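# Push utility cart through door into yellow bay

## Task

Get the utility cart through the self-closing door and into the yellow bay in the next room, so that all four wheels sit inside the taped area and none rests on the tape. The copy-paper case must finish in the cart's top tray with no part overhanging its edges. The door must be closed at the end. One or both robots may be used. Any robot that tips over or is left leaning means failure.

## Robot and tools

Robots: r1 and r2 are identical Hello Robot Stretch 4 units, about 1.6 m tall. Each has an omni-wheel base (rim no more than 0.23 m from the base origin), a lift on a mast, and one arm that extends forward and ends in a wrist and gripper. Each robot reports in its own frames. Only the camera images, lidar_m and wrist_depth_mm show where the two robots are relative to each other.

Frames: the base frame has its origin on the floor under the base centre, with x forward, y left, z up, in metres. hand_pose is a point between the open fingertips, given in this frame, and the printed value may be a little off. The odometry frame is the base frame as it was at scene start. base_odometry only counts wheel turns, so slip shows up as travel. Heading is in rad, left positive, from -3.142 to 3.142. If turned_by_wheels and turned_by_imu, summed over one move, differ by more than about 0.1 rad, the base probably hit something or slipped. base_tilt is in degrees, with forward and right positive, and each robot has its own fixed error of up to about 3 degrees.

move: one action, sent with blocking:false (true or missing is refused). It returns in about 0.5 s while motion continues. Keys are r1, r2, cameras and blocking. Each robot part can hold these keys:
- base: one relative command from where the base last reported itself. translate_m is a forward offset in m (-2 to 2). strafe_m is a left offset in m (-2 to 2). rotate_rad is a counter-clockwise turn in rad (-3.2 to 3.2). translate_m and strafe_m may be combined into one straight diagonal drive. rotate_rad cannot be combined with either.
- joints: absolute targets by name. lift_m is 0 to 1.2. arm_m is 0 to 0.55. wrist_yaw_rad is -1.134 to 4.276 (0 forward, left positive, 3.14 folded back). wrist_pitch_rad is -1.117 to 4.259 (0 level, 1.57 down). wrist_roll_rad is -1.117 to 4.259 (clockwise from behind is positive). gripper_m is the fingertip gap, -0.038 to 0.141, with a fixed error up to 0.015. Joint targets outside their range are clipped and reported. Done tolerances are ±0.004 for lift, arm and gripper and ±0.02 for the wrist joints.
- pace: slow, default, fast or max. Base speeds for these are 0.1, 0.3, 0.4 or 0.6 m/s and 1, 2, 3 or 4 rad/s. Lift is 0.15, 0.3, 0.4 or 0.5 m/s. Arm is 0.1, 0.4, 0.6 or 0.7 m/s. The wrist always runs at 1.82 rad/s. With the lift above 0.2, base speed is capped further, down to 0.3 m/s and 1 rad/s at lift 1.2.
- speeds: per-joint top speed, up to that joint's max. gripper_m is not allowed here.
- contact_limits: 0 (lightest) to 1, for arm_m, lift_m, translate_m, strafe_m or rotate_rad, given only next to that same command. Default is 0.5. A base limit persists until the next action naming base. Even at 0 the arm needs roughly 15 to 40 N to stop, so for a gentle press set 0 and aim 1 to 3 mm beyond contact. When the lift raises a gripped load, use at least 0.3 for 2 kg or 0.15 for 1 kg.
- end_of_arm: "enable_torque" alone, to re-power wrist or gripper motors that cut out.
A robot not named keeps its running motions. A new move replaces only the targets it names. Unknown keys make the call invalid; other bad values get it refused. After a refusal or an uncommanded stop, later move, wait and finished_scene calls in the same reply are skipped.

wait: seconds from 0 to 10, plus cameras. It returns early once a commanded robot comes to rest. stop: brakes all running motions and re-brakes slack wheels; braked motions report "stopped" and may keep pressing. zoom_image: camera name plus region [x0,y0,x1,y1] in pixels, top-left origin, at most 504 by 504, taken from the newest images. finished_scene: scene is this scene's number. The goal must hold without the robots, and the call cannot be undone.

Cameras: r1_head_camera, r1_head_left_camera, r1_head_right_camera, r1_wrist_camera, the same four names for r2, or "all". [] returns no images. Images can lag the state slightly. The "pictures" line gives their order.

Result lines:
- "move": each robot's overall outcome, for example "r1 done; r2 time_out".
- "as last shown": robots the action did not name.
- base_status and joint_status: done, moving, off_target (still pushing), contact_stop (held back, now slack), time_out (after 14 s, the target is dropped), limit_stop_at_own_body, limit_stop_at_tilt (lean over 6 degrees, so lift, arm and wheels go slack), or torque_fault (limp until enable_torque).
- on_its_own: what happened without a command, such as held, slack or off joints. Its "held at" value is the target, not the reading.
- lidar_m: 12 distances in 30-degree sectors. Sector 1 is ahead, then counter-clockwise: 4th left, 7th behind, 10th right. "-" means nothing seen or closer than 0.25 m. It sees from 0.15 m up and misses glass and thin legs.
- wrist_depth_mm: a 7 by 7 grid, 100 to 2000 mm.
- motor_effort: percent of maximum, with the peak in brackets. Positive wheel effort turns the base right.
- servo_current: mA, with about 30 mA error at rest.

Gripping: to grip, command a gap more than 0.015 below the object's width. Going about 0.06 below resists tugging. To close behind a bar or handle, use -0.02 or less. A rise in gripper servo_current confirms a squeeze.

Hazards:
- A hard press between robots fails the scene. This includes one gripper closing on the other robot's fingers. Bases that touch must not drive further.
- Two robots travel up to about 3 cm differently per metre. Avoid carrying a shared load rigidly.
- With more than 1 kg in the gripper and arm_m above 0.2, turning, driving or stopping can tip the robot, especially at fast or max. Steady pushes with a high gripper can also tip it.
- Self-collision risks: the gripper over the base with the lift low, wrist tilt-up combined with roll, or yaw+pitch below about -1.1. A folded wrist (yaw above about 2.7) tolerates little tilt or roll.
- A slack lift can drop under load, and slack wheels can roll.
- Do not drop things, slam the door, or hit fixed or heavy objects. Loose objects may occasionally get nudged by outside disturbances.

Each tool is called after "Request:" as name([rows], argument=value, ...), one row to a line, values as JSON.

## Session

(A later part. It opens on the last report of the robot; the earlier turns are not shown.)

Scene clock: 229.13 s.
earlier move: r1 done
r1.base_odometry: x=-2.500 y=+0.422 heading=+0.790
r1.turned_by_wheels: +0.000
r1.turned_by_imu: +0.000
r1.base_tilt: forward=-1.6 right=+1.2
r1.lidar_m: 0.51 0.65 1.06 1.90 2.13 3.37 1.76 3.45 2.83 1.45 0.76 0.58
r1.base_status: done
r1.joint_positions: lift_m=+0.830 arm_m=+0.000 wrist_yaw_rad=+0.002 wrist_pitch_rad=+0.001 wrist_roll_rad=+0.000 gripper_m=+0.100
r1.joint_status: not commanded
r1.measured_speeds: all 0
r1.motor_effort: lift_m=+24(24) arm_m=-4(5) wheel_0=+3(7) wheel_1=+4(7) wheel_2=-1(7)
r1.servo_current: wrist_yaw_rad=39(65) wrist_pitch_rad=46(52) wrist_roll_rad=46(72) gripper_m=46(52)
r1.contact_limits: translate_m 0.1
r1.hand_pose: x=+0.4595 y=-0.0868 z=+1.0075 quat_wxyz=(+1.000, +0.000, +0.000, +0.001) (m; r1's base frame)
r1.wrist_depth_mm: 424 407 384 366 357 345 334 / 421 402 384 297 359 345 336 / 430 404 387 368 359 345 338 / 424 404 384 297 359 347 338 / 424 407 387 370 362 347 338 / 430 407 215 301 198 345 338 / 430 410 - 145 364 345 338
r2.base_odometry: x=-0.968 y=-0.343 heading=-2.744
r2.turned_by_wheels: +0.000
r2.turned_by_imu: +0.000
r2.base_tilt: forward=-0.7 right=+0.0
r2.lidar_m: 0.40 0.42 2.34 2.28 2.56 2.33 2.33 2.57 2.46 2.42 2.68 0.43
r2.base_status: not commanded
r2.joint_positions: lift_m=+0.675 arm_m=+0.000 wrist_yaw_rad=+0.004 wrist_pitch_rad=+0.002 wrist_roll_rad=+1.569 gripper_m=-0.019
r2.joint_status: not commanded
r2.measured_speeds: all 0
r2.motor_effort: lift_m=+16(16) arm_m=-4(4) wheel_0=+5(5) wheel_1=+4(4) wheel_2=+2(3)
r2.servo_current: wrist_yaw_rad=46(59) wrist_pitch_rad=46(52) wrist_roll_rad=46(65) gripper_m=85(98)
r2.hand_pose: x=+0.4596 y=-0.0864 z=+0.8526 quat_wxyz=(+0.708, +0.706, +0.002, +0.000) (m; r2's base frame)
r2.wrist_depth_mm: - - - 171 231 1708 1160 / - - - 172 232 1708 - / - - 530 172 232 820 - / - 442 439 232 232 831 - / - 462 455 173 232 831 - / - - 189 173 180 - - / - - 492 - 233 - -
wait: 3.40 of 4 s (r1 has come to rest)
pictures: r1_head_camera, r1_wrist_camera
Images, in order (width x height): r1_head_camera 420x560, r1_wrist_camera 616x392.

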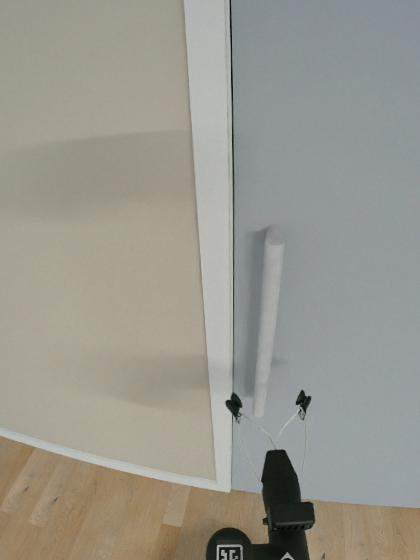

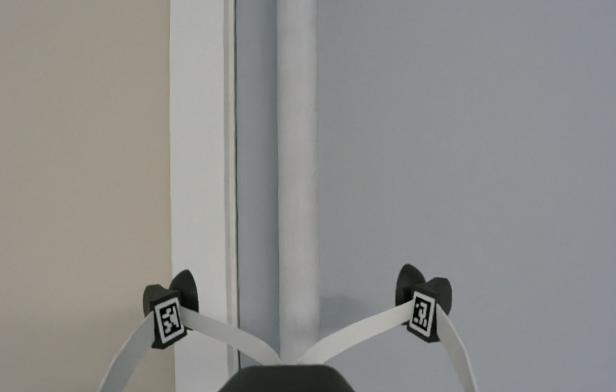

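Request:
move(r1={"base":{"translate_m":0.095,"strafe_m":0.01},"contact_limits":{"translate_m":0.1},"pace":"slow"}, blocking=false, cameras=[])

Request:
wait(seconds=2, cameras=[])

Request:
move(r1={"joints":{"gripper_m":-0.03}}, blocking=false, cameras=[])

Request:
wait(seconds=1.5, cameras=["r1_wrist_camera"])

Scene clock: 235.03 s.
move: r1 moving
r1.base_odometry: x=-2.492 y=+0.432 heading=+0.791
r1.turned_by_wheels: +0.000
r1.turned_by_imu: +0.000
r1.base_tilt: forward=-1.6 right=+1.3
r1.lidar_m: 0.49 0.65 1.04 1.90 2.15 3.34 1.79 3.49 2.82 1.45 0.75 0.58
r1.base_status: translate_m moving; strafe_m moving
r1.joint_positions: lift_m=+0.830 arm_m=+0.000 wrist_yaw_rad=+0.002 wrist_pitch_rad=+0.001 wrist_roll_rad=+0.000 gripper_m=+0.100
r1.joint_status: not commanded
r1.measured_speeds: translate_m=+0.049 strafe_m=+0.005 rotate_rad=+0.003 lift_m=+0.000 arm_m=+0.000 wrist_yaw_rad=+0.000 wrist_pitch_rad=+0.000 wrist_roll_rad=+0.000
r1.motor_effort: lift_m=+24(24) arm_m=-4(4) wheel_0=+4(6) wheel_1=+5(6) wheel_2=-5(7)
r1.servo_current: wrist_yaw_rad=59(65) wrist_pitch_rad=46(46) wrist_roll_rad=33(59) gripper_m=39(46)
r1.contact_limits: translate_m 0.1
r1.hand_pose: x=+0.4595 y=-0.0868 z=+1.0075 quat_wxyz=(+1.000, +0.000, +0.000, +0.001) (m; r1's base frame)
r1.wrist_depth_mm: 410 389 370 283 347 332 322 / 410 392 373 286 349 334 325 / 407 397 375 355 349 336 327 / 413 394 373 296 351 336 329 / 415 394 377 294 349 336 325 / 413 399 216 294 198 334 329 / 415 394 373 145 349 338 330
r2: as last shown
r2.turned_by_imu: +0.001
r2.lidar_m: 0.40 0.40 2.36 2.28 2.54 2.37 2.31 2.58 2.47 2.44 2.68 0.44
r2.motor_effort: lift_m=+16(16) arm_m=-4(4) wheel_0=+4(5) wheel_1=+4(4) wheel_2=+2(2)
r2.servo_current: wrist_yaw_rad=46(59) wrist_pitch_rad=33(46) wrist_roll_rad=39(52) gripper_m=91(91)
r2.wrist_depth_mm: - - - 172 231 1661 1160 / - - - 171 231 1708 - / - - 535 172 231 831 - / - 442 439 232 233 842 - / - 462 455 173 232 831 - / - - 188 173 180 - - / - - 488 - 234 - -
pictures: none
No camera images: "cameras" was empty.

Scene clock: 236.77 s.
earlier move: r1 done
r1.base_odometry: x=-2.440 y=+0.496 heading=+0.791
r1.turned_by_wheels: +0.000
r1.turned_by_imu: +0.000
r1.base_tilt: forward=-1.6 right=+1.3
r1.lidar_m: 0.42 0.57 0.90 1.89 2.14 3.30 1.86 3.49 2.85 1.28 0.63 0.51
r1.base_status: done
r1.joint_positions: lift_m=+0.830 arm_m=+0.000 wrist_yaw_rad=+0.002 wrist_pitch_rad=+0.001 wrist_roll_rad=+0.000 gripper_m=+0.100
r1.joint_status: not commanded
r1.measured_speeds: all 0
r1.motor_effort: lift_m=+24(24) arm_m=-4(4) wheel_0=+3(6) wheel_1=+3(7) wheel_2=-1(7)
r1.servo_current: wrist_yaw_rad=52(65) wrist_pitch_rad=33(52) wrist_roll_rad=52(59) gripper_m=46(46)
r1.contact_limits: translate_m 0.1
r1.hand_pose: x=+0.4595 y=-0.0868 z=+1.0075 quat_wxyz=(+1.000, +0.000, +0.000, +0.001) (m; r1's base frame)
r1.wrist_depth_mm: 319 306 289 200 270 259 252 / 317 306 291 201 270 260 253 / 320 307 291 201 271 260 254 / 317 310 291 204 271 262 254 / 322 312 293 205 272 263 254 / 322 307 290 204 198 260 254 / 324 310 294 139 272 259 255
r2.base_odometry: x=-0.968 y=-0.343 heading=-2.744
r2.turned_by_wheels: +0.000
r2.turned_by_imu: +0.000
r2.base_tilt: forward=-0.7 right=+0.0
r2.lidar_m: 0.40 0.40 2.36 2.28 2.53 2.38 2.33 2.57 2.45 2.41 2.68 0.44
r2.base_status: not commanded
r2.joint_positions: lift_m=+0.675 arm_m=+0.000 wrist_yaw_rad=+0.004 wrist_pitch_rad=+0.002 wrist_roll_rad=+1.569 gripper_m=-0.019
r2.joint_status: not commanded
r2.measured_speeds: all 0
r2.motor_effort: lift_m=+16(16) arm_m=-4(4) wheel_0=+4(5) wheel_1=+4(4) wheel_2=+2(3)
r2.servo_current: wrist_yaw_rad=52(59) wrist_pitch_rad=39(46) wrist_roll_rad=52(59) gripper_m=85(98)
r2.hand_pose: x=+0.4596 y=-0.0864 z=+0.8526 quat_wxyz=(+0.708, +0.706, +0.002, +0.000) (m; r2's base frame)
r2.wrist_depth_mm: - - - 172 231 1708 1160 / - - - 172 231 1708 - / - - 535 172 231 820 - / - 442 442 232 231 831 - / - 466 455 173 232 831 - / - - 189 173 180 - - / - - 492 - 233 - -
wait: 1.73 of 2 s (r1 has come to rest)
pictures: none
No camera images: "cameras" was empty.

Scene clock: 237.27 s.
move: r1 moving
r1.base_odometry: x=-2.440 y=+0.496 heading=+0.791
r1.turned_by_wheels: +0.000
r1.turned_by_imu: +0.000
r1.base_tilt: forward=-1.6 right=+1.3
r1.lidar_m: 0.42 0.54 0.90 1.90 2.10 3.31 1.89 3.51 2.84 1.28 0.62 0.50
r1.base_status: not commanded
r1.joint_positions: lift_m=+0.830 arm_m=+0.000 wrist_yaw_rad=+0.002 wrist_pitch_rad=+0.001 wrist_roll_rad=+0.000 gripper_m=+0.084
r1.joint_status: gripper_m moving
r1.measured_speeds: all 0
r1.motor_effort: lift_m=+24(24) arm_m=-4(4) wheel_0=+4(4) wheel_1=+2(3) wheel_2=-1(1)
r1.servo_current: wrist_yaw_rad=52(59) wrist_pitch_rad=39(46) wrist_roll_rad=52(59) gripper_m=72(72)
r1.contact_limits: translate_m 0.1
r1.hand_pose: x=+0.4595 y=-0.0868 z=+1.0075 quat_wxyz=(+1.000, +0.000, +0.000, +0.001) (m; r1's base frame)
r1.wrist_depth_mm: 319 304 289 200 272 260 252 / 319 304 291 200 271 262 253 / 320 309 291 202 271 259 253 / 322 310 293 204 272 262 254 / 319 310 293 204 271 262 254 / 322 309 226 204 198 262 254 / 324 310 291 144 271 258 255
r2: as last shown
r2.base_tilt: forward=-0.7 right=+0.1
r2.lidar_m: 0.38 0.39 2.34 2.31 2.55 2.35 2.30 2.59 2.45 2.43 2.68 0.43
r2.motor_effort: lift_m=+16(16) arm_m=-4(4) wheel_0=+5(5) wheel_1=+4(4) wheel_2=+2(3)
r2.servo_current: wrist_yaw_rad=46(59) wrist_pitch_rad=39(52) wrist_roll_rad=46(65) gripper_m=78(91)
r2.wrist_depth_mm: - - - 171 231 1661 1182 / - - - 172 231 1708 - / - - 530 172 232 831 - / - 445 439 232 232 831 - / - 466 455 173 233 831 - / - - 188 173 180 - - / - - 492 - 234 - -
pictures: none
No camera images: "cameras" was empty.

Scene clock: 238.77 s.
earlier move: r1 done
r1.base_odometry: x=-2.440 y=+0.497 heading=+0.791
r1.turned_by_wheels: +0.000
r1.turned_by_imu: +0.000
r1.base_tilt: forward=-1.5 right=+1.2
r1.lidar_m: 0.42 0.55 0.88 1.89 2.10 3.29 1.89 3.50 2.84 1.27 0.62 0.51
r1.base_status: not commanded
r1.joint_positions: lift_m=+0.830 arm_m=+0.000 wrist_yaw_rad=+0.002 wrist_pitch_rad=+0.001 wrist_roll_rad=+0.000 gripper_m=-0.028
r1.joint_status: all done
r1.measured_speeds: all 0
r1.motor_effort: lift_m=+24(24) arm_m=-4(4) wheel_0=+1(4) wheel_1=+1(3) wheel_2=+1(1)
r1.servo_current: wrist_yaw_rad=46(65) wrist_pitch_rad=33(52) wrist_roll_rad=52(78) gripper_m=104(215)
r1.contact_limits: translate_m 0.1
r1.hand_pose: x=+0.4595 y=-0.0868 z=+1.0075 quat_wxyz=(+1.000, +0.000, +0.000, +0.001) (m; r1's base frame)
r1.wrist_depth_mm: 312 304 289 201 271 262 253 / 312 304 290 205 271 262 255 / 312 306 289 204 272 262 255 / 315 306 291 204 272 262 255 / 315 309 291 204 273 263 257 / 317 307 183 201 180 264 256 / 319 153 289 203 271 150 257
r2.base_odometry: x=-0.968 y=-0.343 heading=-2.744
r2.turned_by_wheels: +0.000
r2.turned_by_imu: +0.000
r2.base_tilt: forward=-0.7 right=+0.1
r2.lidar_m: 0.40 0.42 2.33 2.30 2.55 2.37 2.32 2.56 2.44 2.42 2.69 0.41
r2.base_status: not commanded
r2.joint_positions: lift_m=+0.675 arm_m=+0.000 wrist_yaw_rad=+0.004 wrist_pitch_rad=+0.002 wrist_roll_rad=+1.569 gripper_m=-0.019
r2.joint_status: not commanded
r2.measured_speeds: all 0
r2.motor_effort: lift_m=+16(16) arm_m=-4(4) wheel_0=+4(5) wheel_1=+4(4) wheel_2=+2(3)
r2.servo_current: wrist_yaw_rad=39(59) wrist_pitch_rad=46(52) wrist_roll_rad=59(65) gripper_m=85(91)
r2.hand_pose: x=+0.4596 y=-0.0864 z=+0.8526 quat_wxyz=(+0.708, +0.706, +0.002, +0.000) (m; r2's base frame)
r2.wrist_depth_mm: - - - 172 230 1708 1160 / - - - 172 232 1756 - / - - 535 172 231 831 - / - 442 442 233 232 831 - / - 462 455 173 231 831 - / - - 189 174 179 - - / - - 488 - 234 - -
wait: 1.50 s; at rest by 1.47 s
pictures: r1_wrist_camera
Images, in order (width x height): r1_wrist_camera 616x392.

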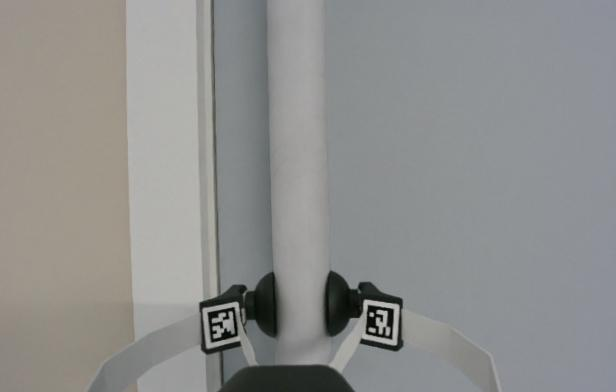

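Request:
move(r1={"base":{"translate_m":-0.253,"strafe_m":-0.126},"contact_limits":{"translate_m":0.7},"joints":{"wrist_yaw_rad":0.23},"speeds":{"wrist_yaw_rad":0.2}}, blocking=false, cameras=[])

Request:
wait(seconds=2, cameras=["r1_head_camera","r1_wrist_camera"])

Scene clock: 262.27 s.
move: r1 moving
r1.base_odometry: x=-2.451 y=+0.463 heading=+0.790
r1.turned_by_wheels: -0.001
r1.turned_by_imu: -0.002
r1.base_tilt: forward=-1.6 right=+1.2
r1.lidar_m: 0.46 0.57 0.92 1.90 2.14 3.33 1.83 3.49 2.84 1.32 0.68 0.54
r1.base_status: translate_m moving; strafe_m moving
r1.joint_positions: lift_m=+0.830 arm_m=+0.000 wrist_yaw_rad=+0.078 wrist_pitch_rad=+0.001 wrist_roll_rad=+0.000 gripper_m=-0.029
r1.joint_status: wrist_yaw_rad moving
r1.measured_speeds: translate_m=-0.123 strafe_m=-0.059 rotate_rad=+0.000 lift_m=+0.000 arm_m=-0.004 wrist_yaw_rad=+0.120 wrist_pitch_rad=+0.000 wrist_roll_rad=+0.000
r1.motor_effort: lift_m=+24(24) arm_m=-3(4) wheel_0=-4(7) wheel_1=-10(11) wheel_2=+9(11)
r1.servo_current: wrist_yaw_rad=78(78) wrist_pitch_rad=39(46) wrist_roll_rad=59(59) gripper_m=91(111)
r1.contact_limits: translate_m 0.7
r1.hand_pose: x=+0.4652 y=-0.0647 z=+1.0075 quat_wxyz=(+0.999, +0.000, +0.000, +0.039) (m; r1's base frame)
r1.wrist_depth_mm: 349 334 310 229 289 277 267 / 351 334 314 229 290 277 267 / 353 334 315 228 290 278 270 / 351 336 317 228 291 279 271 / 355 338 317 227 291 279 271 / 355 340 183 206 182 279 272 / 353 154 179 224 290 141 271
r2: as last shown
r2.turned_by_imu: +0.003
r2.lidar_m: 0.38 0.39 2.31 2.30 2.55 2.34 2.33 2.55 2.46 2.43 2.69 0.42
r2.servo_current: wrist_yaw_rad=46(59) wrist_pitch_rad=39(46) wrist_roll_rad=52(59) gripper_m=85(91)
r2.wrist_depth_mm: - - - 172 231 1661 1182 / - - - 172 230 1661 - / - - 535 172 230 831 - / - 442 439 232 232 831 - / - 466 455 173 233 831 - / - - 188 173 180 - - / - - 488 - 234 - -
pictures: none
No camera images: "cameras" was empty.

Scene clock: 264.07 s.
earlier move: r1 done
r1.base_odometry: x=-2.528 y=+0.228 heading=+0.790
r1.turned_by_wheels: +0.000
r1.turned_by_imu: -0.001
r1.base_tilt: forward=-1.6 right=+1.2
r1.lidar_m: 0.67 0.80 1.29 2.07 2.28 3.59 1.61 3.29 2.67 1.83 0.91 0.73
r1.base_status: done
r1.joint_positions: lift_m=+0.830 arm_m=+0.000 wrist_yaw_rad=+0.227 wrist_pitch_rad=+0.001 wrist_roll_rad=+0.000 gripper_m=-0.029
r1.joint_status: all done
r1.measured_speeds: all 0
r1.motor_effort: lift_m=+23(24) arm_m=+4(4) wheel_0=-3(7) wheel_1=-1(11) wheel_2=+0(11)
r1.servo_current: wrist_yaw_rad=46(85) wrist_pitch_rad=46(46) wrist_roll_rad=59(59) gripper_m=59(111)
r1.contact_limits: translate_m 0.7
r1.hand_pose: x=+0.4715 y=-0.0202 z=+1.0075 quat_wxyz=(+0.994, +0.000, +0.000, +0.113) (m; r1's base frame)
r1.wrist_depth_mm: - - - 508 477 445 415 / - - - 508 480 442 415 / - - - 508 484 442 418 / - - - 517 488 445 418 / - - - 521 484 449 421 / - - 180 200 469 452 421 / - 136 159 452 175 439 424
r2.base_odometry: x=-0.968 y=-0.343 heading=-2.744
r2.turned_by_wheels: +0.000
r2.turned_by_imu: +0.000
r2.base_tilt: forward=-0.7 right=+0.0
r2.lidar_m: 0.39 0.43 2.35 2.29 2.53 2.37 2.35 2.60 2.43 2.43 2.70 0.43
r2.base_status: not commanded
r2.joint_positions: lift_m=+0.675 arm_m=+0.000 wrist_yaw_rad=+0.004 wrist_pitch_rad=+0.002 wrist_roll_rad=+1.569 gripper_m=-0.019
r2.joint_status: not commanded
r2.measured_speeds: all 0
r2.motor_effort: lift_m=+16(16) arm_m=-4(4) wheel_0=+5(5) wheel_1=+4(4) wheel_2=+2(3)
r2.servo_current: wrist_yaw_rad=39(65) wrist_pitch_rad=39(46) wrist_roll_rad=46(59) gripper_m=85(98)
r2.hand_pose: x=+0.4596 y=-0.0864 z=+0.8526 quat_wxyz=(+0.708, +0.706, +0.002, +0.000) (m; r2's base frame)
r2.wrist_depth_mm: - - - 172 231 1708 1138 / - - - 172 231 1661 - / - - 535 172 233 809 - / - 445 439 232 231 820 - / - 466 455 173 232 831 - / - - 189 173 179 - - / - - 488 - 234 - -
wait: 1.80 of 2 s (r1 has come to rest)
pictures: r1_head_camera, r1_wrist_camera
Images, in order (width x height): r1_head_camera 420x560, r1_wrist_camera 616x392.

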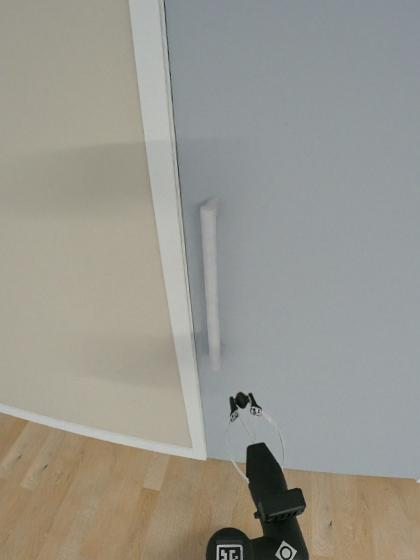

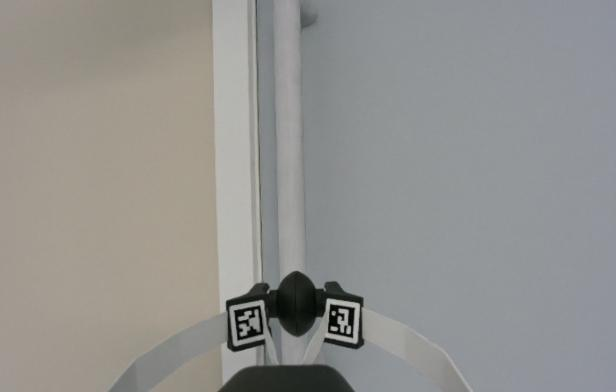

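Request:
move(r1={"joints":{"gripper_m":0.1,"wrist_yaw_rad":0}}, blocking=false, cameras=[])

Request:
wait(seconds=1, cameras=[])

Request:
move(r1={"base":{"translate_m":0.287,"strafe_m":0.136},"contact_limits":{"translate_m":0.1}}, blocking=false, cameras=[])

Request:
wait(seconds=2.5, cameras=[])

Request:
move(r1={"joints":{"gripper_m":-0.035}}, blocking=false, cameras=[])

Request:
wait(seconds=1.5, cameras=["r1_wrist_camera"])

Scene clock: 280.27 s.
move: r1 moving
r1.base_odometry: x=-2.528 y=+0.228 heading=+0.790
r1.turned_by_wheels: +0.000
r1.turned_by_imu: -0.001
r1.base_tilt: forward=-1.6 right=+1.3
r1.lidar_m: 0.66 0.82 1.27 2.06 2.28 3.58 1.62 3.30 2.68 1.85 0.90 0.72
r1.base_status: not commanded
r1.joint_positions: lift_m=+0.830 arm_m=+0.000 wrist_yaw_rad=+0.003 wrist_pitch_rad=+0.001 wrist_roll_rad=+0.000 gripper_m=-0.004
r1.joint_status: wrist_yaw_rad moving; gripper_m moving
r1.measured_speeds: translate_m=+0.000 strafe_m=+0.000 rotate_rad=+0.000 lift_m=+0.000 arm_m=+0.000 wrist_yaw_rad=-0.004 wrist_pitch_rad=+0.000 wrist_roll_rad=+0.000
r1.motor_effort: lift_m=+23(23) arm_m=+4(4) wheel_0=-2(3) wheel_1=-1(1) wheel_2=+0(0)
r1.servo_current: wrist_yaw_rad=39(111) wrist_pitch_rad=46(46) wrist_roll_rad=59(72) gripper_m=72(72)
r1.contact_limits: translate_m 0.7
r1.hand_pose: x=+0.4595 y=-0.0867 z=+1.0075 quat_wxyz=(+1.000, +0.000, +0.000, +0.001) (m; r1's base frame)
r1.wrist_depth_mm: - - 521 508 492 473 466 / - - 525 508 496 480 469 / - - 517 508 492 480 469 / - - 525 508 496 484 469 / - - 525 512 500 480 473 / - - 452 203 496 484 469 / - 138 185 181 153 480 477
r2: as last shown
r2.turned_by_imu: +0.002
r2.base_tilt: forward=-0.7 right=+0.1
r2.lidar_m: 0.40 0.42 2.34 2.30 2.58 2.35 2.33 2.60 2.47 2.43 2.66 0.43
r2.motor_effort: lift_m=+16(16) arm_m=-3(4) wheel_0=+4(5) wheel_1=+4(4) wheel_2=+3(3)
r2.servo_current: wrist_yaw_rad=46(59) wrist_pitch_rad=39(52) wrist_roll_rad=52(59) gripper_m=85(91)
r2.wrist_depth_mm: - - - 171 232 1661 1160 / - - - 172 231 1708 - / - - 539 172 232 820 - / - 445 445 232 231 831 - / - 462 459 173 232 820 - / - - 189 173 179 - - / - - 488 - 233 - -
pictures: none
No camera images: "cameras" was empty.

Scene clock: 281.27 s.
earlier move: r1 moving
r1.base_odometry: x=-2.528 y=+0.228 heading=+0.790
r1.turned_by_wheels: +0.000
r1.turned_by_imu: +0.000
r1.base_tilt: forward=-1.6 right=+1.3
r1.lidar_m: 0.68 0.82 1.26 2.06 2.29 3.61 1.61 3.30 2.69 1.84 0.94 0.74
r1.base_status: not commanded
r1.joint_positions: lift_m=+0.830 arm_m=+0.000 wrist_yaw_rad=+0.003 wrist_pitch_rad=+0.001 wrist_roll_rad=+0.000 gripper_m=+0.095
r1.joint_status: gripper_m moving; the others done
r1.measured_speeds: all 0
r1.motor_effort: lift_m=+23(23) arm_m=+4(4) wheel_0=-2(3) wheel_1=-1(1) wheel_2=+0(0)
r1.servo_current: wrist_yaw_rad=52(111) wrist_pitch_rad=39(46) wrist_roll_rad=46(72) gripper_m=52(104)
r1.contact_limits: translate_m 0.7
r1.hand_pose: x=+0.4595 y=-0.0867 z=+1.0075 quat_wxyz=(+1.000, +0.000, +0.000, +0.001) (m; r1's base frame)
r1.wrist_depth_mm: - - 512 512 496 477 466 / - - 517 517 492 484 469 / - - 521 517 492 480 466 / - - 530 508 500 477 466 / - - 525 512 500 488 473 / - 187 217 512 196 480 469 / - 143 504 144 496 488 477
r2.base_odometry: x=-0.968 y=-0.343 heading=-2.744
r2.turned_by_wheels: +0.000
r2.turned_by_imu: +0.000
r2.base_tilt: forward=-0.7 right=+0.0
r2.lidar_m: 0.37 0.37 2.35 2.28 2.53 2.36 2.33 2.58 2.45 2.41 2.65 0.44
r2.base_status: not commanded
r2.joint_positions: lift_m=+0.675 arm_m=+0.000 wrist_yaw_rad=+0.004 wrist_pitch_rad=+0.002 wrist_roll_rad=+1.569 gripper_m=-0.019
r2.joint_status: not commanded
r2.measured_speeds: all 0
r2.motor_effort: lift_m=+16(16) arm_m=-4(4) wheel_0=+5(5) wheel_1=+4(4) wheel_2=+2(3)
r2.servo_current: wrist_yaw_rad=39(59) wrist_pitch_rad=39(52) wrist_roll_rad=52(65) gripper_m=85(91)
r2.hand_pose: x=+0.4596 y=-0.0864 z=+0.8526 quat_wxyz=(+0.708, +0.706, +0.002, +0.000) (m; r2's base frame)
r2.wrist_depth_mm: - - - 172 231 1661 1160 / - - - 172 231 1708 - / - - 535 172 232 831 - / - 445 442 232 233 831 - / - 466 462 173 232 820 - / - - 189 173 179 - - / - - 488 - 233 - -
wait: 1.00 s; no rest
pictures: none
No camera images: "cameras" was empty.

Scene clock: 281.77 s.
earlier move: r1 done
move: r1 moving
r1.base_odometry: x=-2.517 y=+0.261 heading=+0.791
r1.turned_by_wheels: +0.000
r1.turned_by_imu: +0.000
r1.base_tilt: forward=-1.6 right=+1.3
r1.lidar_m: 0.63 0.77 1.21 2.04 2.27 3.54 1.64 3.33 2.72 1.75 0.89 0.69
r1.base_status: translate_m moving; strafe_m moving
r1.joint_positions: lift_m=+0.830 arm_m=+0.000 wrist_yaw_rad=+0.002 wrist_pitch_rad=+0.001 wrist_roll_rad=+0.000 gripper_m=+0.100
r1.joint_status: all done
r1.measured_speeds: translate_m=+0.121 strafe_m=+0.057 rotate_rad=-0.001 lift_m=+0.000 arm_m=+0.000 wrist_yaw_rad=+0.000 wrist_pitch_rad=+0.000 wrist_roll_rad=+0.000
r1.motor_effort: lift_m=+23(23) arm_m=+4(4) wheel_0=+6(6) wheel_1=+7(9) wheel_2=-8(9)
r1.servo_current: wrist_yaw_rad=46(65) wrist_pitch_rad=39(46) wrist_roll_rad=52(65) gripper_m=39(65)
r1.contact_limits: translate_m 0.1
r1.hand_pose: x=+0.4595 y=-0.0867 z=+1.0075 quat_wxyz=(+1.000, +0.000, +0.000, +0.001) (m; r1's base frame)
r1.wrist_depth_mm: - - 496 484 473 455 442 / - - 496 488 469 459 445 / - - 496 484 473 462 449 / - - 492 488 473 459 449 / - - 500 496 477 459 449 / - 192 500 488 198 455 449 / - 163 462 145 477 459 452
r2: as last shown
r2.base_tilt: forward=-0.6 right=+0.0
r2.lidar_m: 0.39 0.41 2.32 2.31 2.54 2.37 2.34 2.57 2.47 2.43 2.67 0.45
r2.motor_effort: lift_m=+16(16) arm_m=-4(4) wheel_0=+4(5) wheel_1=+3(4) wheel_2=+2(3)
r2.servo_current: wrist_yaw_rad=46(59) wrist_pitch_rad=39(46) wrist_roll_rad=52(59) gripper_m=85(98)
r2.wrist_depth_mm: - - - 172 230 1708 1160 / - - - 172 230 1661 - / - - 535 172 231 831 - / - 445 442 232 232 831 - / - 462 455 173 232 820 - / - - 189 173 180 - - / - - 488 - 232 - -
pictures: none
No camera images: "cameras" was empty.

Scene clock: 283.70 s.
earlier move: r1 done
r1.base_odometry: x=-2.423 y=+0.528 heading=+0.791
r1.turned_by_wheels: +0.000
r1.turned_by_imu: +0.001
r1.base_tilt: forward=-1.6 right=+1.3
r1.lidar_m: 0.38 0.53 0.83 1.89 2.09 3.29 1.92 3.51 2.87 1.21 0.62 0.42
r1.base_status: done
r1.joint_positions: lift_m=+0.830 arm_m=+0.000 wrist_yaw_rad=+0.002 wrist_pitch_rad=+0.001 wrist_roll_rad=+0.000 gripper_m=+0.100
r1.joint_status: all done
r1.measured_speeds: all 0
r1.motor_effort: lift_m=+23(23) arm_m=+4(4) wheel_0=+5(7) wheel_1=+0(11) wheel_2=+0(10)
r1.servo_current: wrist_yaw_rad=52(72) wrist_pitch_rad=39(52) wrist_roll_rad=39(65) gripper_m=46(65)
r1.contact_limits: translate_m 0.1
r1.hand_pose: x=+0.4595 y=-0.0867 z=+1.0075 quat_wxyz=(+1.000, +0.000, +0.000, +0.001) (m; r1's base frame)
r1.wrist_depth_mm: 277 270 256 170 238 232 226 / 279 271 257 169 240 232 227 / 281 272 257 169 239 234 227 / 281 273 257 170 242 236 228 / 282 273 258 169 241 235 229 / 283 273 257 170 189 234 228 / 286 274 262 147 243 233 229
r2.base_odometry: x=-0.968 y=-0.343 heading=-2.744
r2.turned_by_wheels: +0.000
r2.turned_by_imu: +0.000
r2.base_tilt: forward=-0.7 right=+0.1
r2.lidar_m: 0.37 0.40 2.35 2.30 2.54 2.38 2.33 2.55 2.45 2.42 2.67 0.43
r2.base_status: not commanded
r2.joint_positions: lift_m=+0.675 arm_m=+0.000 wrist_yaw_rad=+0.004 wrist_pitch_rad=+0.002 wrist_roll_rad=+1.569 gripper_m=-0.019
r2.joint_status: not commanded
r2.measured_speeds: all 0
r2.motor_effort: lift_m=+16(16) arm_m=-4(4) wheel_0=+4(5) wheel_1=+4(4) wheel_2=+2(3)
r2.servo_current: wrist_yaw_rad=33(59) wrist_pitch_rad=33(46) wrist_roll_rad=46(65) gripper_m=85(98)
r2.hand_pose: x=+0.4596 y=-0.0864 z=+0.8526 quat_wxyz=(+0.708, +0.706, +0.002, +0.000) (m; r2's base frame)
r2.wrist_depth_mm: - - - 172 231 1661 1160 / - - - 172 231 1661 - / - - 535 172 231 831 - / - 442 442 232 232 831 - / - 466 455 173 233 831 - / - - 188 173 180 - - / - - 488 - 233 - -
wait: 1.93 of 2.5 s (r1 has come to rest)
pictures: none
No camera images: "cameras" was empty.

Scene clock: 284.20 s.
move: r1 moving
r1.base_odometry: x=-2.423 y=+0.528 heading=+0.791
r1.turned_by_wheels: +0.000
r1.turned_by_imu: +0.000
r1.base_tilt: forward=-1.6 right=+1.2
r1.lidar_m: 0.40 0.52 0.80 1.89 2.07 3.28 1.90 3.52 2.87 1.20 0.62 0.43
r1.base_status: not commanded
r1.joint_positions: lift_m=+0.830 arm_m=+0.000 wrist_yaw_rad=+0.002 wrist_pitch_rad=+0.001 wrist_roll_rad=+0.000 gripper_m=+0.084
r1.joint_status: gripper_m moving
r1.measured_speeds: all 0
r1.motor_effort: lift_m=+23(23) arm_m=+4(4) wheel_0=+5(5) wheel_1=+1(1) wheel_2=+0(0)
r1.servo_current: wrist_yaw_rad=46(65) wrist_pitch_rad=39(46) wrist_roll_rad=52(65) gripper_m=85(91)
r1.contact_limits: translate_m 0.1
r1.hand_pose: x=+0.4595 y=-0.0867 z=+1.0075 quat_wxyz=(+1.000, +0.000, +0.000, +0.001) (m; r1's base frame)
r1.wrist_depth_mm: 277 - 257 169 241 233 227 / 278 272 257 170 241 233 228 / 279 271 258 171 242 234 229 / 279 272 257 172 242 236 229 / 281 272 257 172 242 235 230 / 282 272 257 172 193 234 229 / 283 180 262 151 242 234 231
r2: as last shown
r2.lidar_m: 0.39 0.41 2.35 2.29 2.58 2.36 2.31 2.58 2.44 2.42 2.68 0.43
r2.motor_effort: lift_m=+16(16) arm_m=-4(4) wheel_0=+5(5) wheel_1=+3(4) wheel_2=+2(3)
r2.servo_current: wrist_yaw_rad=59(59) wrist_pitch_rad=33(46) wrist_roll_rad=52(59) gripper_m=85(91)
r2.wrist_depth_mm: - - - 172 231 1756 1182 / - - - 172 232 1808 - / - - 535 172 232 831 - / - 442 442 232 233 831 - / - 466 455 173 233 831 - / - - 188 173 180 - - / - - 488 - 234 - -
pictures: none
No camera images: "cameras" was empty.

Scene clock: 285.70 s.
earlier move: r1 moving
r1.base_odometry: x=-2.423 y=+0.528 heading=+0.790
r1.turned_by_wheels: +0.000
r1.turned_by_imu: -0.001
r1.base_tilt: forward=-1.5 right=+1.3
r1.lidar_m: 0.38 0.51 0.83 1.89 2.10 3.29 1.91 3.53 2.88 1.19 0.57 0.41
r1.base_status: not commanded
r1.joint_positions: lift_m=+0.830 arm_m=+0.000 wrist_yaw_rad=+0.000 wrist_pitch_rad=+0.001 wrist_roll_rad=+0.000 gripper_m=-0.034
r1.joint_status: gripper_m moving
r1.measured_speeds: all 0
r1.motor_effort: lift_m=+23(23) arm_m=-4(4) wheel_0=-6(6) wheel_1=+0(1) wheel_2=+7(7)
r1.servo_current: wrist_yaw_rad=52(65) wrist_pitch_rad=39(52) wrist_roll_rad=46(65) gripper_m=91(195)
r1.contact_limits: translate_m 0.1
r1.hand_pose: x=+0.4593 y=-0.0874 z=+1.0075 quat_wxyz=(+1.000, +0.000, +0.000, +0.000) (m; r1's base frame)
r1.wrist_depth_mm: 272 - 250 163 236 231 225 / 272 - 250 164 236 229 225 / 272 - 251 164 237 230 226 / 272 - 249 165 237 232 227 / 274 - 252 165 239 231 228 / 276 268 187 166 236 233 227 / 274 142 250 164 236 229 229
r2.base_odometry: x=-0.968 y=-0.343 heading=-2.744
r2.turned_by_wheels: +0.000
r2.turned_by_imu: +0.000
r2.base_tilt: forward=-0.7 right=+0.1
r2.lidar_m: 0.38 0.41 2.34 2.29 2.57 2.36 2.33 2.56 2.40 2.41 2.70 0.44
r2.base_status: not commanded
r2.joint_positions: lift_m=+0.675 arm_m=+0.000 wrist_yaw_rad=+0.004 wrist_pitch_rad=+0.002 wrist_roll_rad=+1.569 gripper_m=-0.019
r2.joint_status: not commanded
r2.measured_speeds: all 0
r2.motor_effort: lift_m=+16(16) arm_m=-4(4) wheel_0=+5(5) wheel_1=+3(4) wheel_2=+2(3)
r2.servo_current: wrist_yaw_rad=46(59) wrist_pitch_rad=39(46) wrist_roll_rad=39(59) gripper_m=85(98)
r2.hand_pose: x=+0.4596 y=-0.0864 z=+0.8526 quat_wxyz=(+0.708, +0.706, +0.002, +0.000) (m; r2's base frame)
r2.wrist_depth_mm: - - - 172 230 1756 1160 / - - - 172 231 1708 - / - - 535 172 233 831 - / - 442 439 233 231 831 - / - 462 455 173 232 842 - / - - 189 173 179 - - / - - 488 - 235 - -
wait: 1.50 s; no rest
pictures: r1_wrist_camera
Images, in order (width x height): r1_wrist_camera 616x392.

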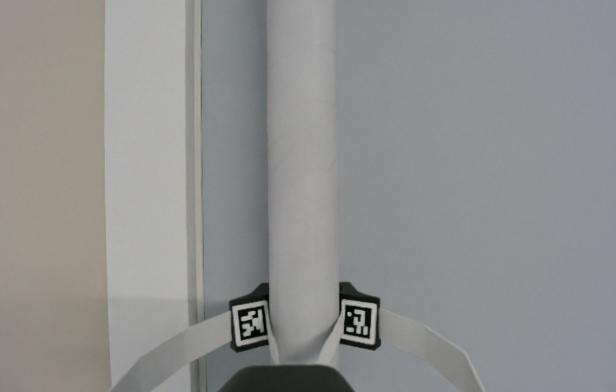

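Request:
move(r1={"base":{"translate_m":-0.253,"strafe_m":-0.126},"contact_limits":{"translate_m":0.7},"joints":{"wrist_yaw_rad":0.23},"speeds":{"wrist_yaw_rad":0.2}}, blocking=false, cameras=[])

Request:
wait(seconds=2, cameras=["r1_head_camera","r1_wrist_camera"])

Scene clock: 291.30 s.
earlier move: r1 done
move: r1 moving
r1.base_odometry: x=-2.434 y=+0.494 heading=+0.790
r1.turned_by_wheels: +0.000
r1.turned_by_imu: -0.060
r1.base_tilt: forward=-1.6 right=+1.3
r1.lidar_m: 0.39 0.53 0.79 1.89 2.04 3.06 1.89 3.68 2.88 1.43 0.60 0.47
r1.base_status: translate_m moving; strafe_m moving
r1.joint_positions: lift_m=+0.830 arm_m=+0.000 wrist_yaw_rad=+0.085 wrist_pitch_rad=+0.001 wrist_roll_rad=+0.000 gripper_m=-0.034
r1.joint_status: wrist_yaw_rad moving; the others done
r1.measured_speeds: translate_m=-0.124 strafe_m=-0.060 rotate_rad=-0.001 lift_m=+0.000 arm_m=+0.000 wrist_yaw_rad=+0.202 wrist_pitch_rad=+0.000 wrist_roll_rad=+0.000
r1.motor_effort: lift_m=+23(23) arm_m=-4(4) wheel_0=-13(15) wheel_1=-7(11) wheel_2=+17(17)
r1.servo_current: wrist_yaw_rad=59(78) wrist_pitch_rad=39(52) wrist_roll_rad=46(65) gripper_m=85(91)
r1.contact_limits: translate_m 0.7
r1.hand_pose: x=+0.4657 y=-0.0627 z=+1.0075 quat_wxyz=(+0.999, +0.000, +0.000, +0.042) (m; r1's base frame)
r1.wrist_depth_mm: 296 287 250 163 234 229 223 / 297 286 251 164 236 229 224 / 296 286 251 164 237 230 224 / 297 287 253 164 236 229 225 / 298 289 252 166 237 230 226 / 298 290 185 167 183 230 225 / 301 290 182 164 236 229 226
r2: as last shown
r2.turned_by_imu: +0.001
r2.base_tilt: forward=-0.6 right=+0.1
r2.lidar_m: 0.38 0.40 2.34 2.29 2.50 2.37 2.34 2.59 2.46 2.44 2.64 0.44
r2.motor_effort: lift_m=+16(16) arm_m=-4(4) wheel_0=+4(5) wheel_1=+4(4) wheel_2=+2(3)
r2.servo_current: wrist_yaw_rad=59(59) wrist_pitch_rad=46(46) wrist_roll_rad=52(59) gripper_m=85(91)
r2.wrist_depth_mm: - - - 172 231 1708 1182 / - - - 172 232 1708 - / - - 530 172 231 831 - / - 445 442 233 232 831 - / - 462 459 173 233 820 - / - - 188 173 180 - - / - - 488 - 234 - -
pictures: none
No camera images: "cameras" was empty.

Scene clock: 293.30 s.
earlier move: r1 moving
r1.base_odometry: x=-2.511 y=+0.260 heading=+0.793
r1.turned_by_wheels: +0.003
r1.turned_by_imu: -0.095
r1.base_tilt: forward=-1.5 right=+1.3
r1.lidar_m: 0.38 0.72 0.99 1.96 2.07 2.84 1.69 3.90 2.88 2.62 0.87 0.53
r1.base_status: translate_m moving; strafe_m moving
r1.joint_positions: lift_m=+0.830 arm_m=+0.000 wrist_yaw_rad=+0.249 wrist_pitch_rad=+0.001 wrist_roll_rad=+0.000 gripper_m=-0.034
r1.joint_status: all done
r1.measured_speeds: translate_m=+0.009 strafe_m=-0.003 rotate_rad=+0.015 lift_m=+0.000 arm_m=+0.000 wrist_yaw_rad=+0.000 wrist_pitch_rad=+0.000 wrist_roll_rad=+0.000
r1.motor_effort: lift_m=+23(23) arm_m=-5(5) wheel_0=+16(16) wheel_1=+0(17) wheel_2=+14(25)
r1.servo_current: wrist_yaw_rad=130(130) wrist_pitch_rad=33(52) wrist_roll_rad=52(65) gripper_m=72(91)
r1.contact_limits: translate_m 0.7
r1.hand_pose: x=+0.4721 y=-0.0136 z=+1.0075 quat_wxyz=(+0.992, +0.000, +0.000, +0.124) (m; r1's base frame)
r1.wrist_depth_mm: - - 245 240 239 236 232 / - - 245 241 238 236 233 / - - 246 241 239 236 234 / - - 247 168 239 237 234 / - - 249 242 240 236 235 / - - 182 175 239 239 236 / - 140 249 167 147 236 236
r2.base_odometry: x=-0.968 y=-0.343 heading=-2.744
r2.turned_by_wheels: +0.000
r2.turned_by_imu: +0.000
r2.base_tilt: forward=-0.6 right=+0.1
r2.lidar_m: 0.38 0.40 2.36 2.28 2.57 2.33 2.34 2.56 2.45 2.43 2.68 0.42
r2.base_status: not commanded
r2.joint_positions: lift_m=+0.675 arm_m=+0.000 wrist_yaw_rad=+0.004 wrist_pitch_rad=+0.002 wrist_roll_rad=+1.569 gripper_m=-0.019
r2.joint_status: not commanded
r2.measured_speeds: all 0
r2.motor_effort: lift_m=+16(16) arm_m=-3(4) wheel_0=+5(5) wheel_1=+4(4) wheel_2=+2(3)
r2.servo_current: wrist_yaw_rad=52(59) wrist_pitch_rad=46(46) wrist_roll_rad=46(59) gripper_m=91(98)
r2.hand_pose: x=+0.4596 y=-0.0864 z=+0.8526 quat_wxyz=(+0.708, +0.706, +0.002, +0.000) (m; r2's base frame)
r2.wrist_depth_mm: - - - 172 231 1708 1160 / - - - 172 230 1708 - / - - 535 172 231 831 - / - 442 439 231 232 831 - / - 466 455 173 233 831 - / - - 189 173 179 - - / - - 488 - 233 - -
wait: 2.00 s; no rest
pictures: r1_head_camera, r1_wrist_camera
Images, in order (width x height): r1_head_camera 420x560, r1_wrist_camera 616x392.

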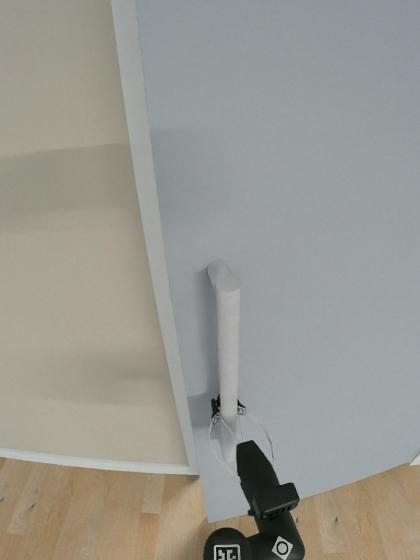

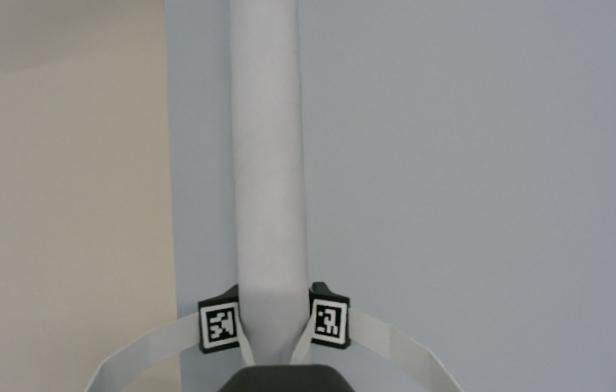

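Request:
move(r1={"base":{"translate_m":-0.19,"strafe_m":-0.21},"contact_limits":{"translate_m":0.7},"joints":{"wrist_yaw_rad":0.58},"speeds":{"wrist_yaw_rad":0.2}}, blocking=false, cameras=[])

Request:
wait(seconds=2, cameras=["r1_head_camera","r1_wrist_camera"])

Scene clock: 299.13 s.
earlier move: r1 done
move: r1 moving
r1.base_odometry: x=-2.509 y=+0.228 heading=+0.794
r1.turned_by_wheels: +0.001
r1.turned_by_imu: +0.015
r1.base_tilt: forward=-1.5 right=+1.2
r1.lidar_m: 0.37 0.74 1.02 1.96 2.08 2.90 1.67 3.80 2.84 2.55 0.90 0.54
r1.base_status: translate_m moving; strafe_m moving
r1.joint_positions: lift_m=+0.830 arm_m=+0.000 wrist_yaw_rad=+0.327 wrist_pitch_rad=+0.001 wrist_roll_rad=+0.000 gripper_m=-0.034
r1.joint_status: wrist_yaw_rad moving
r1.measured_speeds: translate_m=-0.083 strafe_m=-0.093 rotate_rad=+0.004 lift_m=+0.000 arm_m=+0.000 wrist_yaw_rad=+0.197 wrist_pitch_rad=+0.000 wrist_roll_rad=+0.000
r1.motor_effort: lift_m=+23(23) arm_m=-5(5) wheel_0=+13(14) wheel_1=-11(13) wheel_2=+22(22)
r1.servo_current: wrist_yaw_rad=59(124) wrist_pitch_rad=39(46) wrist_roll_rad=59(72) gripper_m=72(78)
r1.contact_limits: translate_m 0.7
r1.hand_pose: x=+0.4722 y=+0.0100 z=+1.0075 quat_wxyz=(+0.987, +0.000, +0.000, +0.163) (m; r1's base frame)
r1.wrist_depth_mm: - - 248 173 236 229 223 / - - 249 165 236 229 223 / - - 252 170 236 229 224 / - - 250 165 236 229 224 / - - 252 168 236 229 224 / - - 183 168 236 230 225 / - 140 252 164 163 229 225
r2: as last shown
r2.turned_by_imu: +0.001
r2.base_tilt: forward=-0.7 right=+0.0
r2.lidar_m: 0.39 0.40 2.35 2.30 2.52 2.36 2.29 2.59 2.46 2.41 2.68 0.41
r2.motor_effort: lift_m=+16(16) arm_m=-4(4) wheel_0=+5(5) wheel_1=+4(4) wheel_2=+2(3)
r2.servo_current: wrist_yaw_rad=46(59) wrist_pitch_rad=39(46) wrist_roll_rad=52(59) gripper_m=85(91)
r2.wrist_depth_mm: - - - 171 232 1661 1182 / - - - 172 230 1708 - / - - 530 173 232 831 - / - 442 442 233 233 - - / - 462 455 173 233 831 - / - - 189 173 180 - - / - - 484 - 234 - -
pictures: none
No camera images: "cameras" was empty.

Scene clock: 301.13 s.
earlier move: r1 moving
r1.base_odometry: x=-2.495 y=-0.022 heading=+0.794
r1.turned_by_wheels: +0.000
r1.turned_by_imu: +0.185
r1.base_tilt: forward=-1.5 right=+1.3
r1.lidar_m: 0.37 0.47 1.48 2.17 2.44 1.59 1.56 3.06 2.57 1.80 0.85 0.54
r1.base_status: translate_m moving; strafe_m moving
r1.joint_positions: lift_m=+0.830 arm_m=+0.000 wrist_yaw_rad=+0.597 wrist_pitch_rad=+0.001 wrist_roll_rad=+0.000 gripper_m=-0.034
r1.joint_status: all done
r1.measured_speeds: translate_m=+0.011 strafe_m=-0.001 rotate_rad=+0.017 lift_m=+0.000 arm_m=+0.000 wrist_yaw_rad=+0.000 wrist_pitch_rad=+0.000 wrist_roll_rad=+0.000
r1.motor_effort: lift_m=+23(23) arm_m=-5(5) wheel_0=+16(22) wheel_1=-2(13) wheel_2=+11(23)
r1.servo_current: wrist_yaw_rad=104(124) wrist_pitch_rad=52(52) wrist_roll_rad=33(72) gripper_m=72(78)
r1.contact_limits: translate_m 0.7
r1.hand_pose: x=+0.4587 y=+0.0897 z=+1.0075 quat_wxyz=(+0.956, +0.000, +0.000, +0.294) (m; r1's base frame)
r1.wrist_depth_mm: - - 165 167 218 200 186 / - - 166 231 219 199 187 / - - 168 174 220 200 187 / - - 169 171 220 201 188 / - 1863 - 170 222 202 189 / - 1983 176 169 217 202 189 / - 142 177 165 218 198 190
r2.base_odometry: x=-0.968 y=-0.343 heading=-2.744
r2.turned_by_wheels: +0.000
r2.turned_by_imu: +0.000
r2.base_tilt: forward=-0.7 right=+0.1
r2.lidar_m: 0.41 0.39 2.34 2.28 2.56 2.36 2.32 2.58 2.45 2.42 2.69 0.44
r2.base_status: not commanded
r2.joint_positions: lift_m=+0.675 arm_m=+0.000 wrist_yaw_rad=+0.004 wrist_pitch_rad=+0.002 wrist_roll_rad=+1.569 gripper_m=-0.019
r2.joint_status: not commanded
r2.measured_speeds: all 0
r2.motor_effort: lift_m=+16(16) arm_m=-4(4) wheel_0=+4(5) wheel_1=+4(4) wheel_2=+2(3)
r2.servo_current: wrist_yaw_rad=52(59) wrist_pitch_rad=46(46) wrist_roll_rad=52(65) gripper_m=78(91)
r2.hand_pose: x=+0.4596 y=-0.0864 z=+0.8526 quat_wxyz=(+0.708, +0.706, +0.002, +0.000) (m; r2's base frame)
r2.wrist_depth_mm: - - - 171 230 1661 1182 / - - - 172 231 1708 - / - - 539 172 232 820 - / - 445 442 232 233 831 - / - 466 455 173 233 831 - / - - 189 173 179 - - / - - 492 - 234 - -
wait: 2.00 s; no rest
pictures: r1_head_camera, r1_wrist_camera
Images, in order (width x height): r1_head_camera 420x560, r1_wrist_camera 616x392.

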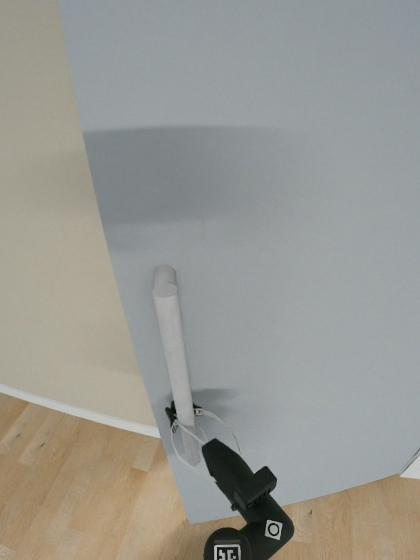

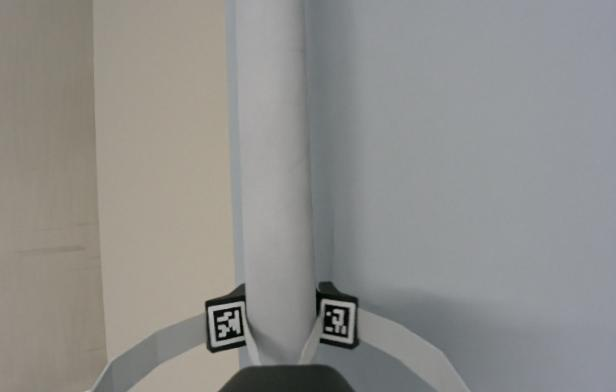

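Request:
move(blocking=false, cameras=["r1_head_camera","r1_wrist_camera"], r1={"base":{"translate_m":-0.157,"strafe_m":-0.243},"joints":{"wrist_yaw_rad":0.8},"speeds":{"wrist_yaw_rad":0.2},"contact_limits":{"translate_m":0.7}})

Request:
wait(seconds=2, cameras=["r1_head_camera","r1_wrist_camera","r2_head_camera"])

Scene clock: 329.63 s.
earlier move: r1 done
move: r1 moving
r1.base_odometry: x=-2.488 y=-0.053 heading=+0.796
r1.turned_by_wheels: +0.001
r1.turned_by_imu: +0.013
r1.base_tilt: forward=-1.5 right=+1.2
r1.lidar_m: 0.38 0.43 1.53 2.21 2.50 1.60 1.55 3.00 2.54 1.75 0.85 0.53
r1.base_status: translate_m moving; strafe_m moving
r1.joint_positions: lift_m=+0.830 arm_m=+0.000 wrist_yaw_rad=+0.675 wrist_pitch_rad=+0.001 wrist_roll_rad=+0.000 gripper_m=-0.034
r1.joint_status: wrist_yaw_rad moving
r1.measured_speeds: translate_m=-0.070 strafe_m=-0.101 rotate_rad=-0.003 lift_m=+0.000 arm_m=+0.000 wrist_yaw_rad=+0.210 wrist_pitch_rad=+0.000 wrist_roll_rad=+0.000
r1.motor_effort: lift_m=+23(23) arm_m=-5(5) wheel_0=+13(15) wheel_1=-9(14) wheel_2=+20(20)
r1.servo_current: wrist_yaw_rad=59(85) wrist_pitch_rad=39(46) wrist_roll_rad=46(59) gripper_m=78(78)
r1.contact_limits: translate_m 0.7
r1.hand_pose: x=+0.4508 y=+0.1119 z=+1.0075 quat_wxyz=(+0.944, +0.000, +0.000, +0.331) (m; r1's base frame)
r1.wrist_depth_mm: - - 164 164 217 198 182 / - - 165 163 219 196 182 / - - - 167 220 198 183 / - - - 167 221 198 184 / - - - 166 222 199 185 / - - 178 167 215 198 185 / - 144 173 164 217 194 185
r2: as last shown
r2.turned_by_imu: +0.001
r2.lidar_m: 0.39 0.40 2.33 2.29 2.54 2.34 2.33 2.60 2.47 2.42 2.67 0.44
r2.motor_effort: lift_m=+16(16) arm_m=-4(4) wheel_0=+5(5) wheel_1=+4(4) wheel_2=+2(3)
r2.servo_current: wrist_yaw_rad=52(59) wrist_pitch_rad=39(46) wrist_roll_rad=46(52) gripper_m=91(98)
r2.wrist_depth_mm: - - - 172 232 1708 1160 / - - - 172 232 1708 - / - - 539 172 231 820 - / - 442 442 232 232 831 - / - 466 455 173 233 820 - / - - 188 173 179 - - / - - 492 - 234 - -
pictures: r1_head_camera, r1_wrist_camera
Images, in order (width x height): r1_head_camera 420x560, r1_wrist_camera 616x392.

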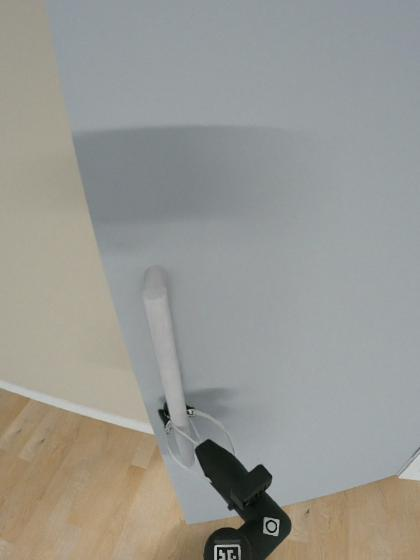

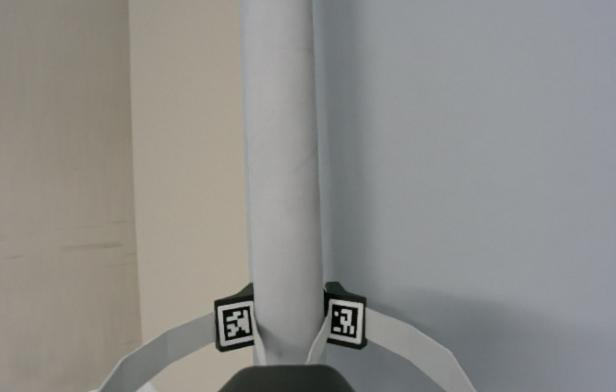

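Scene clock: 331.63 s.
earlier move: r1 moving
r1.base_odometry: x=-2.431 y=-0.304 heading=+0.795
r1.turned_by_wheels: +0.000
r1.turned_by_imu: +0.438
r1.base_tilt: forward=-1.5 right=+1.2
r1.lidar_m: 0.40 0.37 2.38 2.60 1.69 1.64 3.02 2.35 1.89 0.90 0.52 0.41
r1.base_status: translate_m moving; strafe_m moving
r1.joint_positions: lift_m=+0.830 arm_m=+0.000 wrist_yaw_rad=+0.814 wrist_pitch_rad=+0.001 wrist_roll_rad=+0.000 gripper_m=-0.034
r1.joint_status: all done
r1.measured_speeds: translate_m=+0.000 strafe_m=+0.000 rotate_rad=-0.002 lift_m=+0.000 arm_m=+0.000 wrist_yaw_rad=+0.000 wrist_pitch_rad=+0.000 wrist_roll_rad=+0.000
r1.motor_effort: lift_m=+23(23) arm_m=-6(6) wheel_0=+5(22) wheel_1=-5(14) wheel_2=+15(24)
r1.servo_current: wrist_yaw_rad=91(104) wrist_pitch_rad=33(52) wrist_roll_rad=52(59) gripper_m=65(78)
r1.contact_limits: translate_m 0.7
r1.hand_pose: x=+0.4327 y=+0.1497 z=+1.0076 quat_wxyz=(+0.918, +0.000, +0.000, +0.396) (m; r1's base frame)
r1.wrist_depth_mm: - - - 168 215 169 - / - - - 165 217 165 - / - - - 167 211 171 147 / - - - 166 213 167 - / - - - 167 215 169 - / - - 187 167 193 169 149 / - - 181 165 210 159 -
r2.base_odometry: x=-0.968 y=-0.343 heading=-2.744
r2.turned_by_wheels: +0.000
r2.turned_by_imu: +0.000
r2.base_tilt: forward=-0.6 right=+0.1
r2.lidar_m: 0.39 0.41 2.32 2.29 2.57 2.39 2.33 2.57 2.47 2.42 2.67 0.42
r2.base_status: not commanded
r2.joint_positions: lift_m=+0.675 arm_m=+0.000 wrist_yaw_rad=+0.004 wrist_pitch_rad=+0.002 wrist_roll_rad=+1.569 gripper_m=-0.019
r2.joint_status: not commanded
r2.measured_speeds: all 0
r2.motor_effort: lift_m=+16(16) arm_m=-4(4) wheel_0=+5(5) wheel_1=+4(4) wheel_2=+2(3)
r2.servo_current: wrist_yaw_rad=33(65) wrist_pitch_rad=39(52) wrist_roll_rad=52(59) gripper_m=85(98)
r2.hand_pose: x=+0.4596 y=-0.0864 z=+0.8526 quat_wxyz=(+0.708, +0.706, +0.002, +0.000) (m; r2's base frame)
r2.wrist_depth_mm: - - - 171 231 1661 1182 / - - - 172 231 1708 - / - - 530 173 231 820 - / - 445 439 231 232 820 - / - 466 459 173 232 831 - / - - 189 173 180 - - / - - 488 - 233 - -
wait: 2.00 s; no rest
pictures: r1_head_camera, r1_wrist_camera, r2_head_camera
Images, in order (width x height): r1_head_camera 420x560, r1_wrist_camera 616x392, r2_head_camera 420x560.

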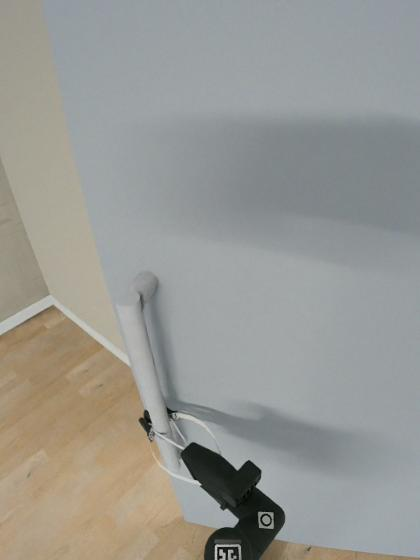

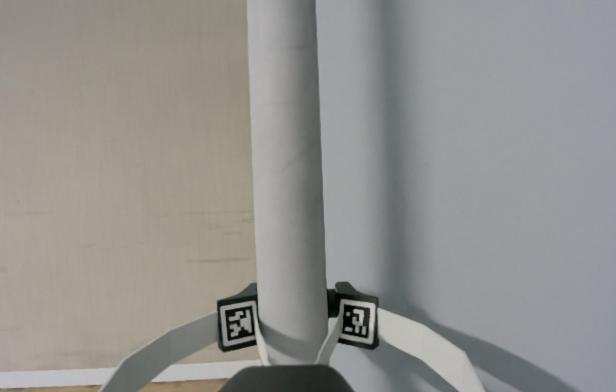

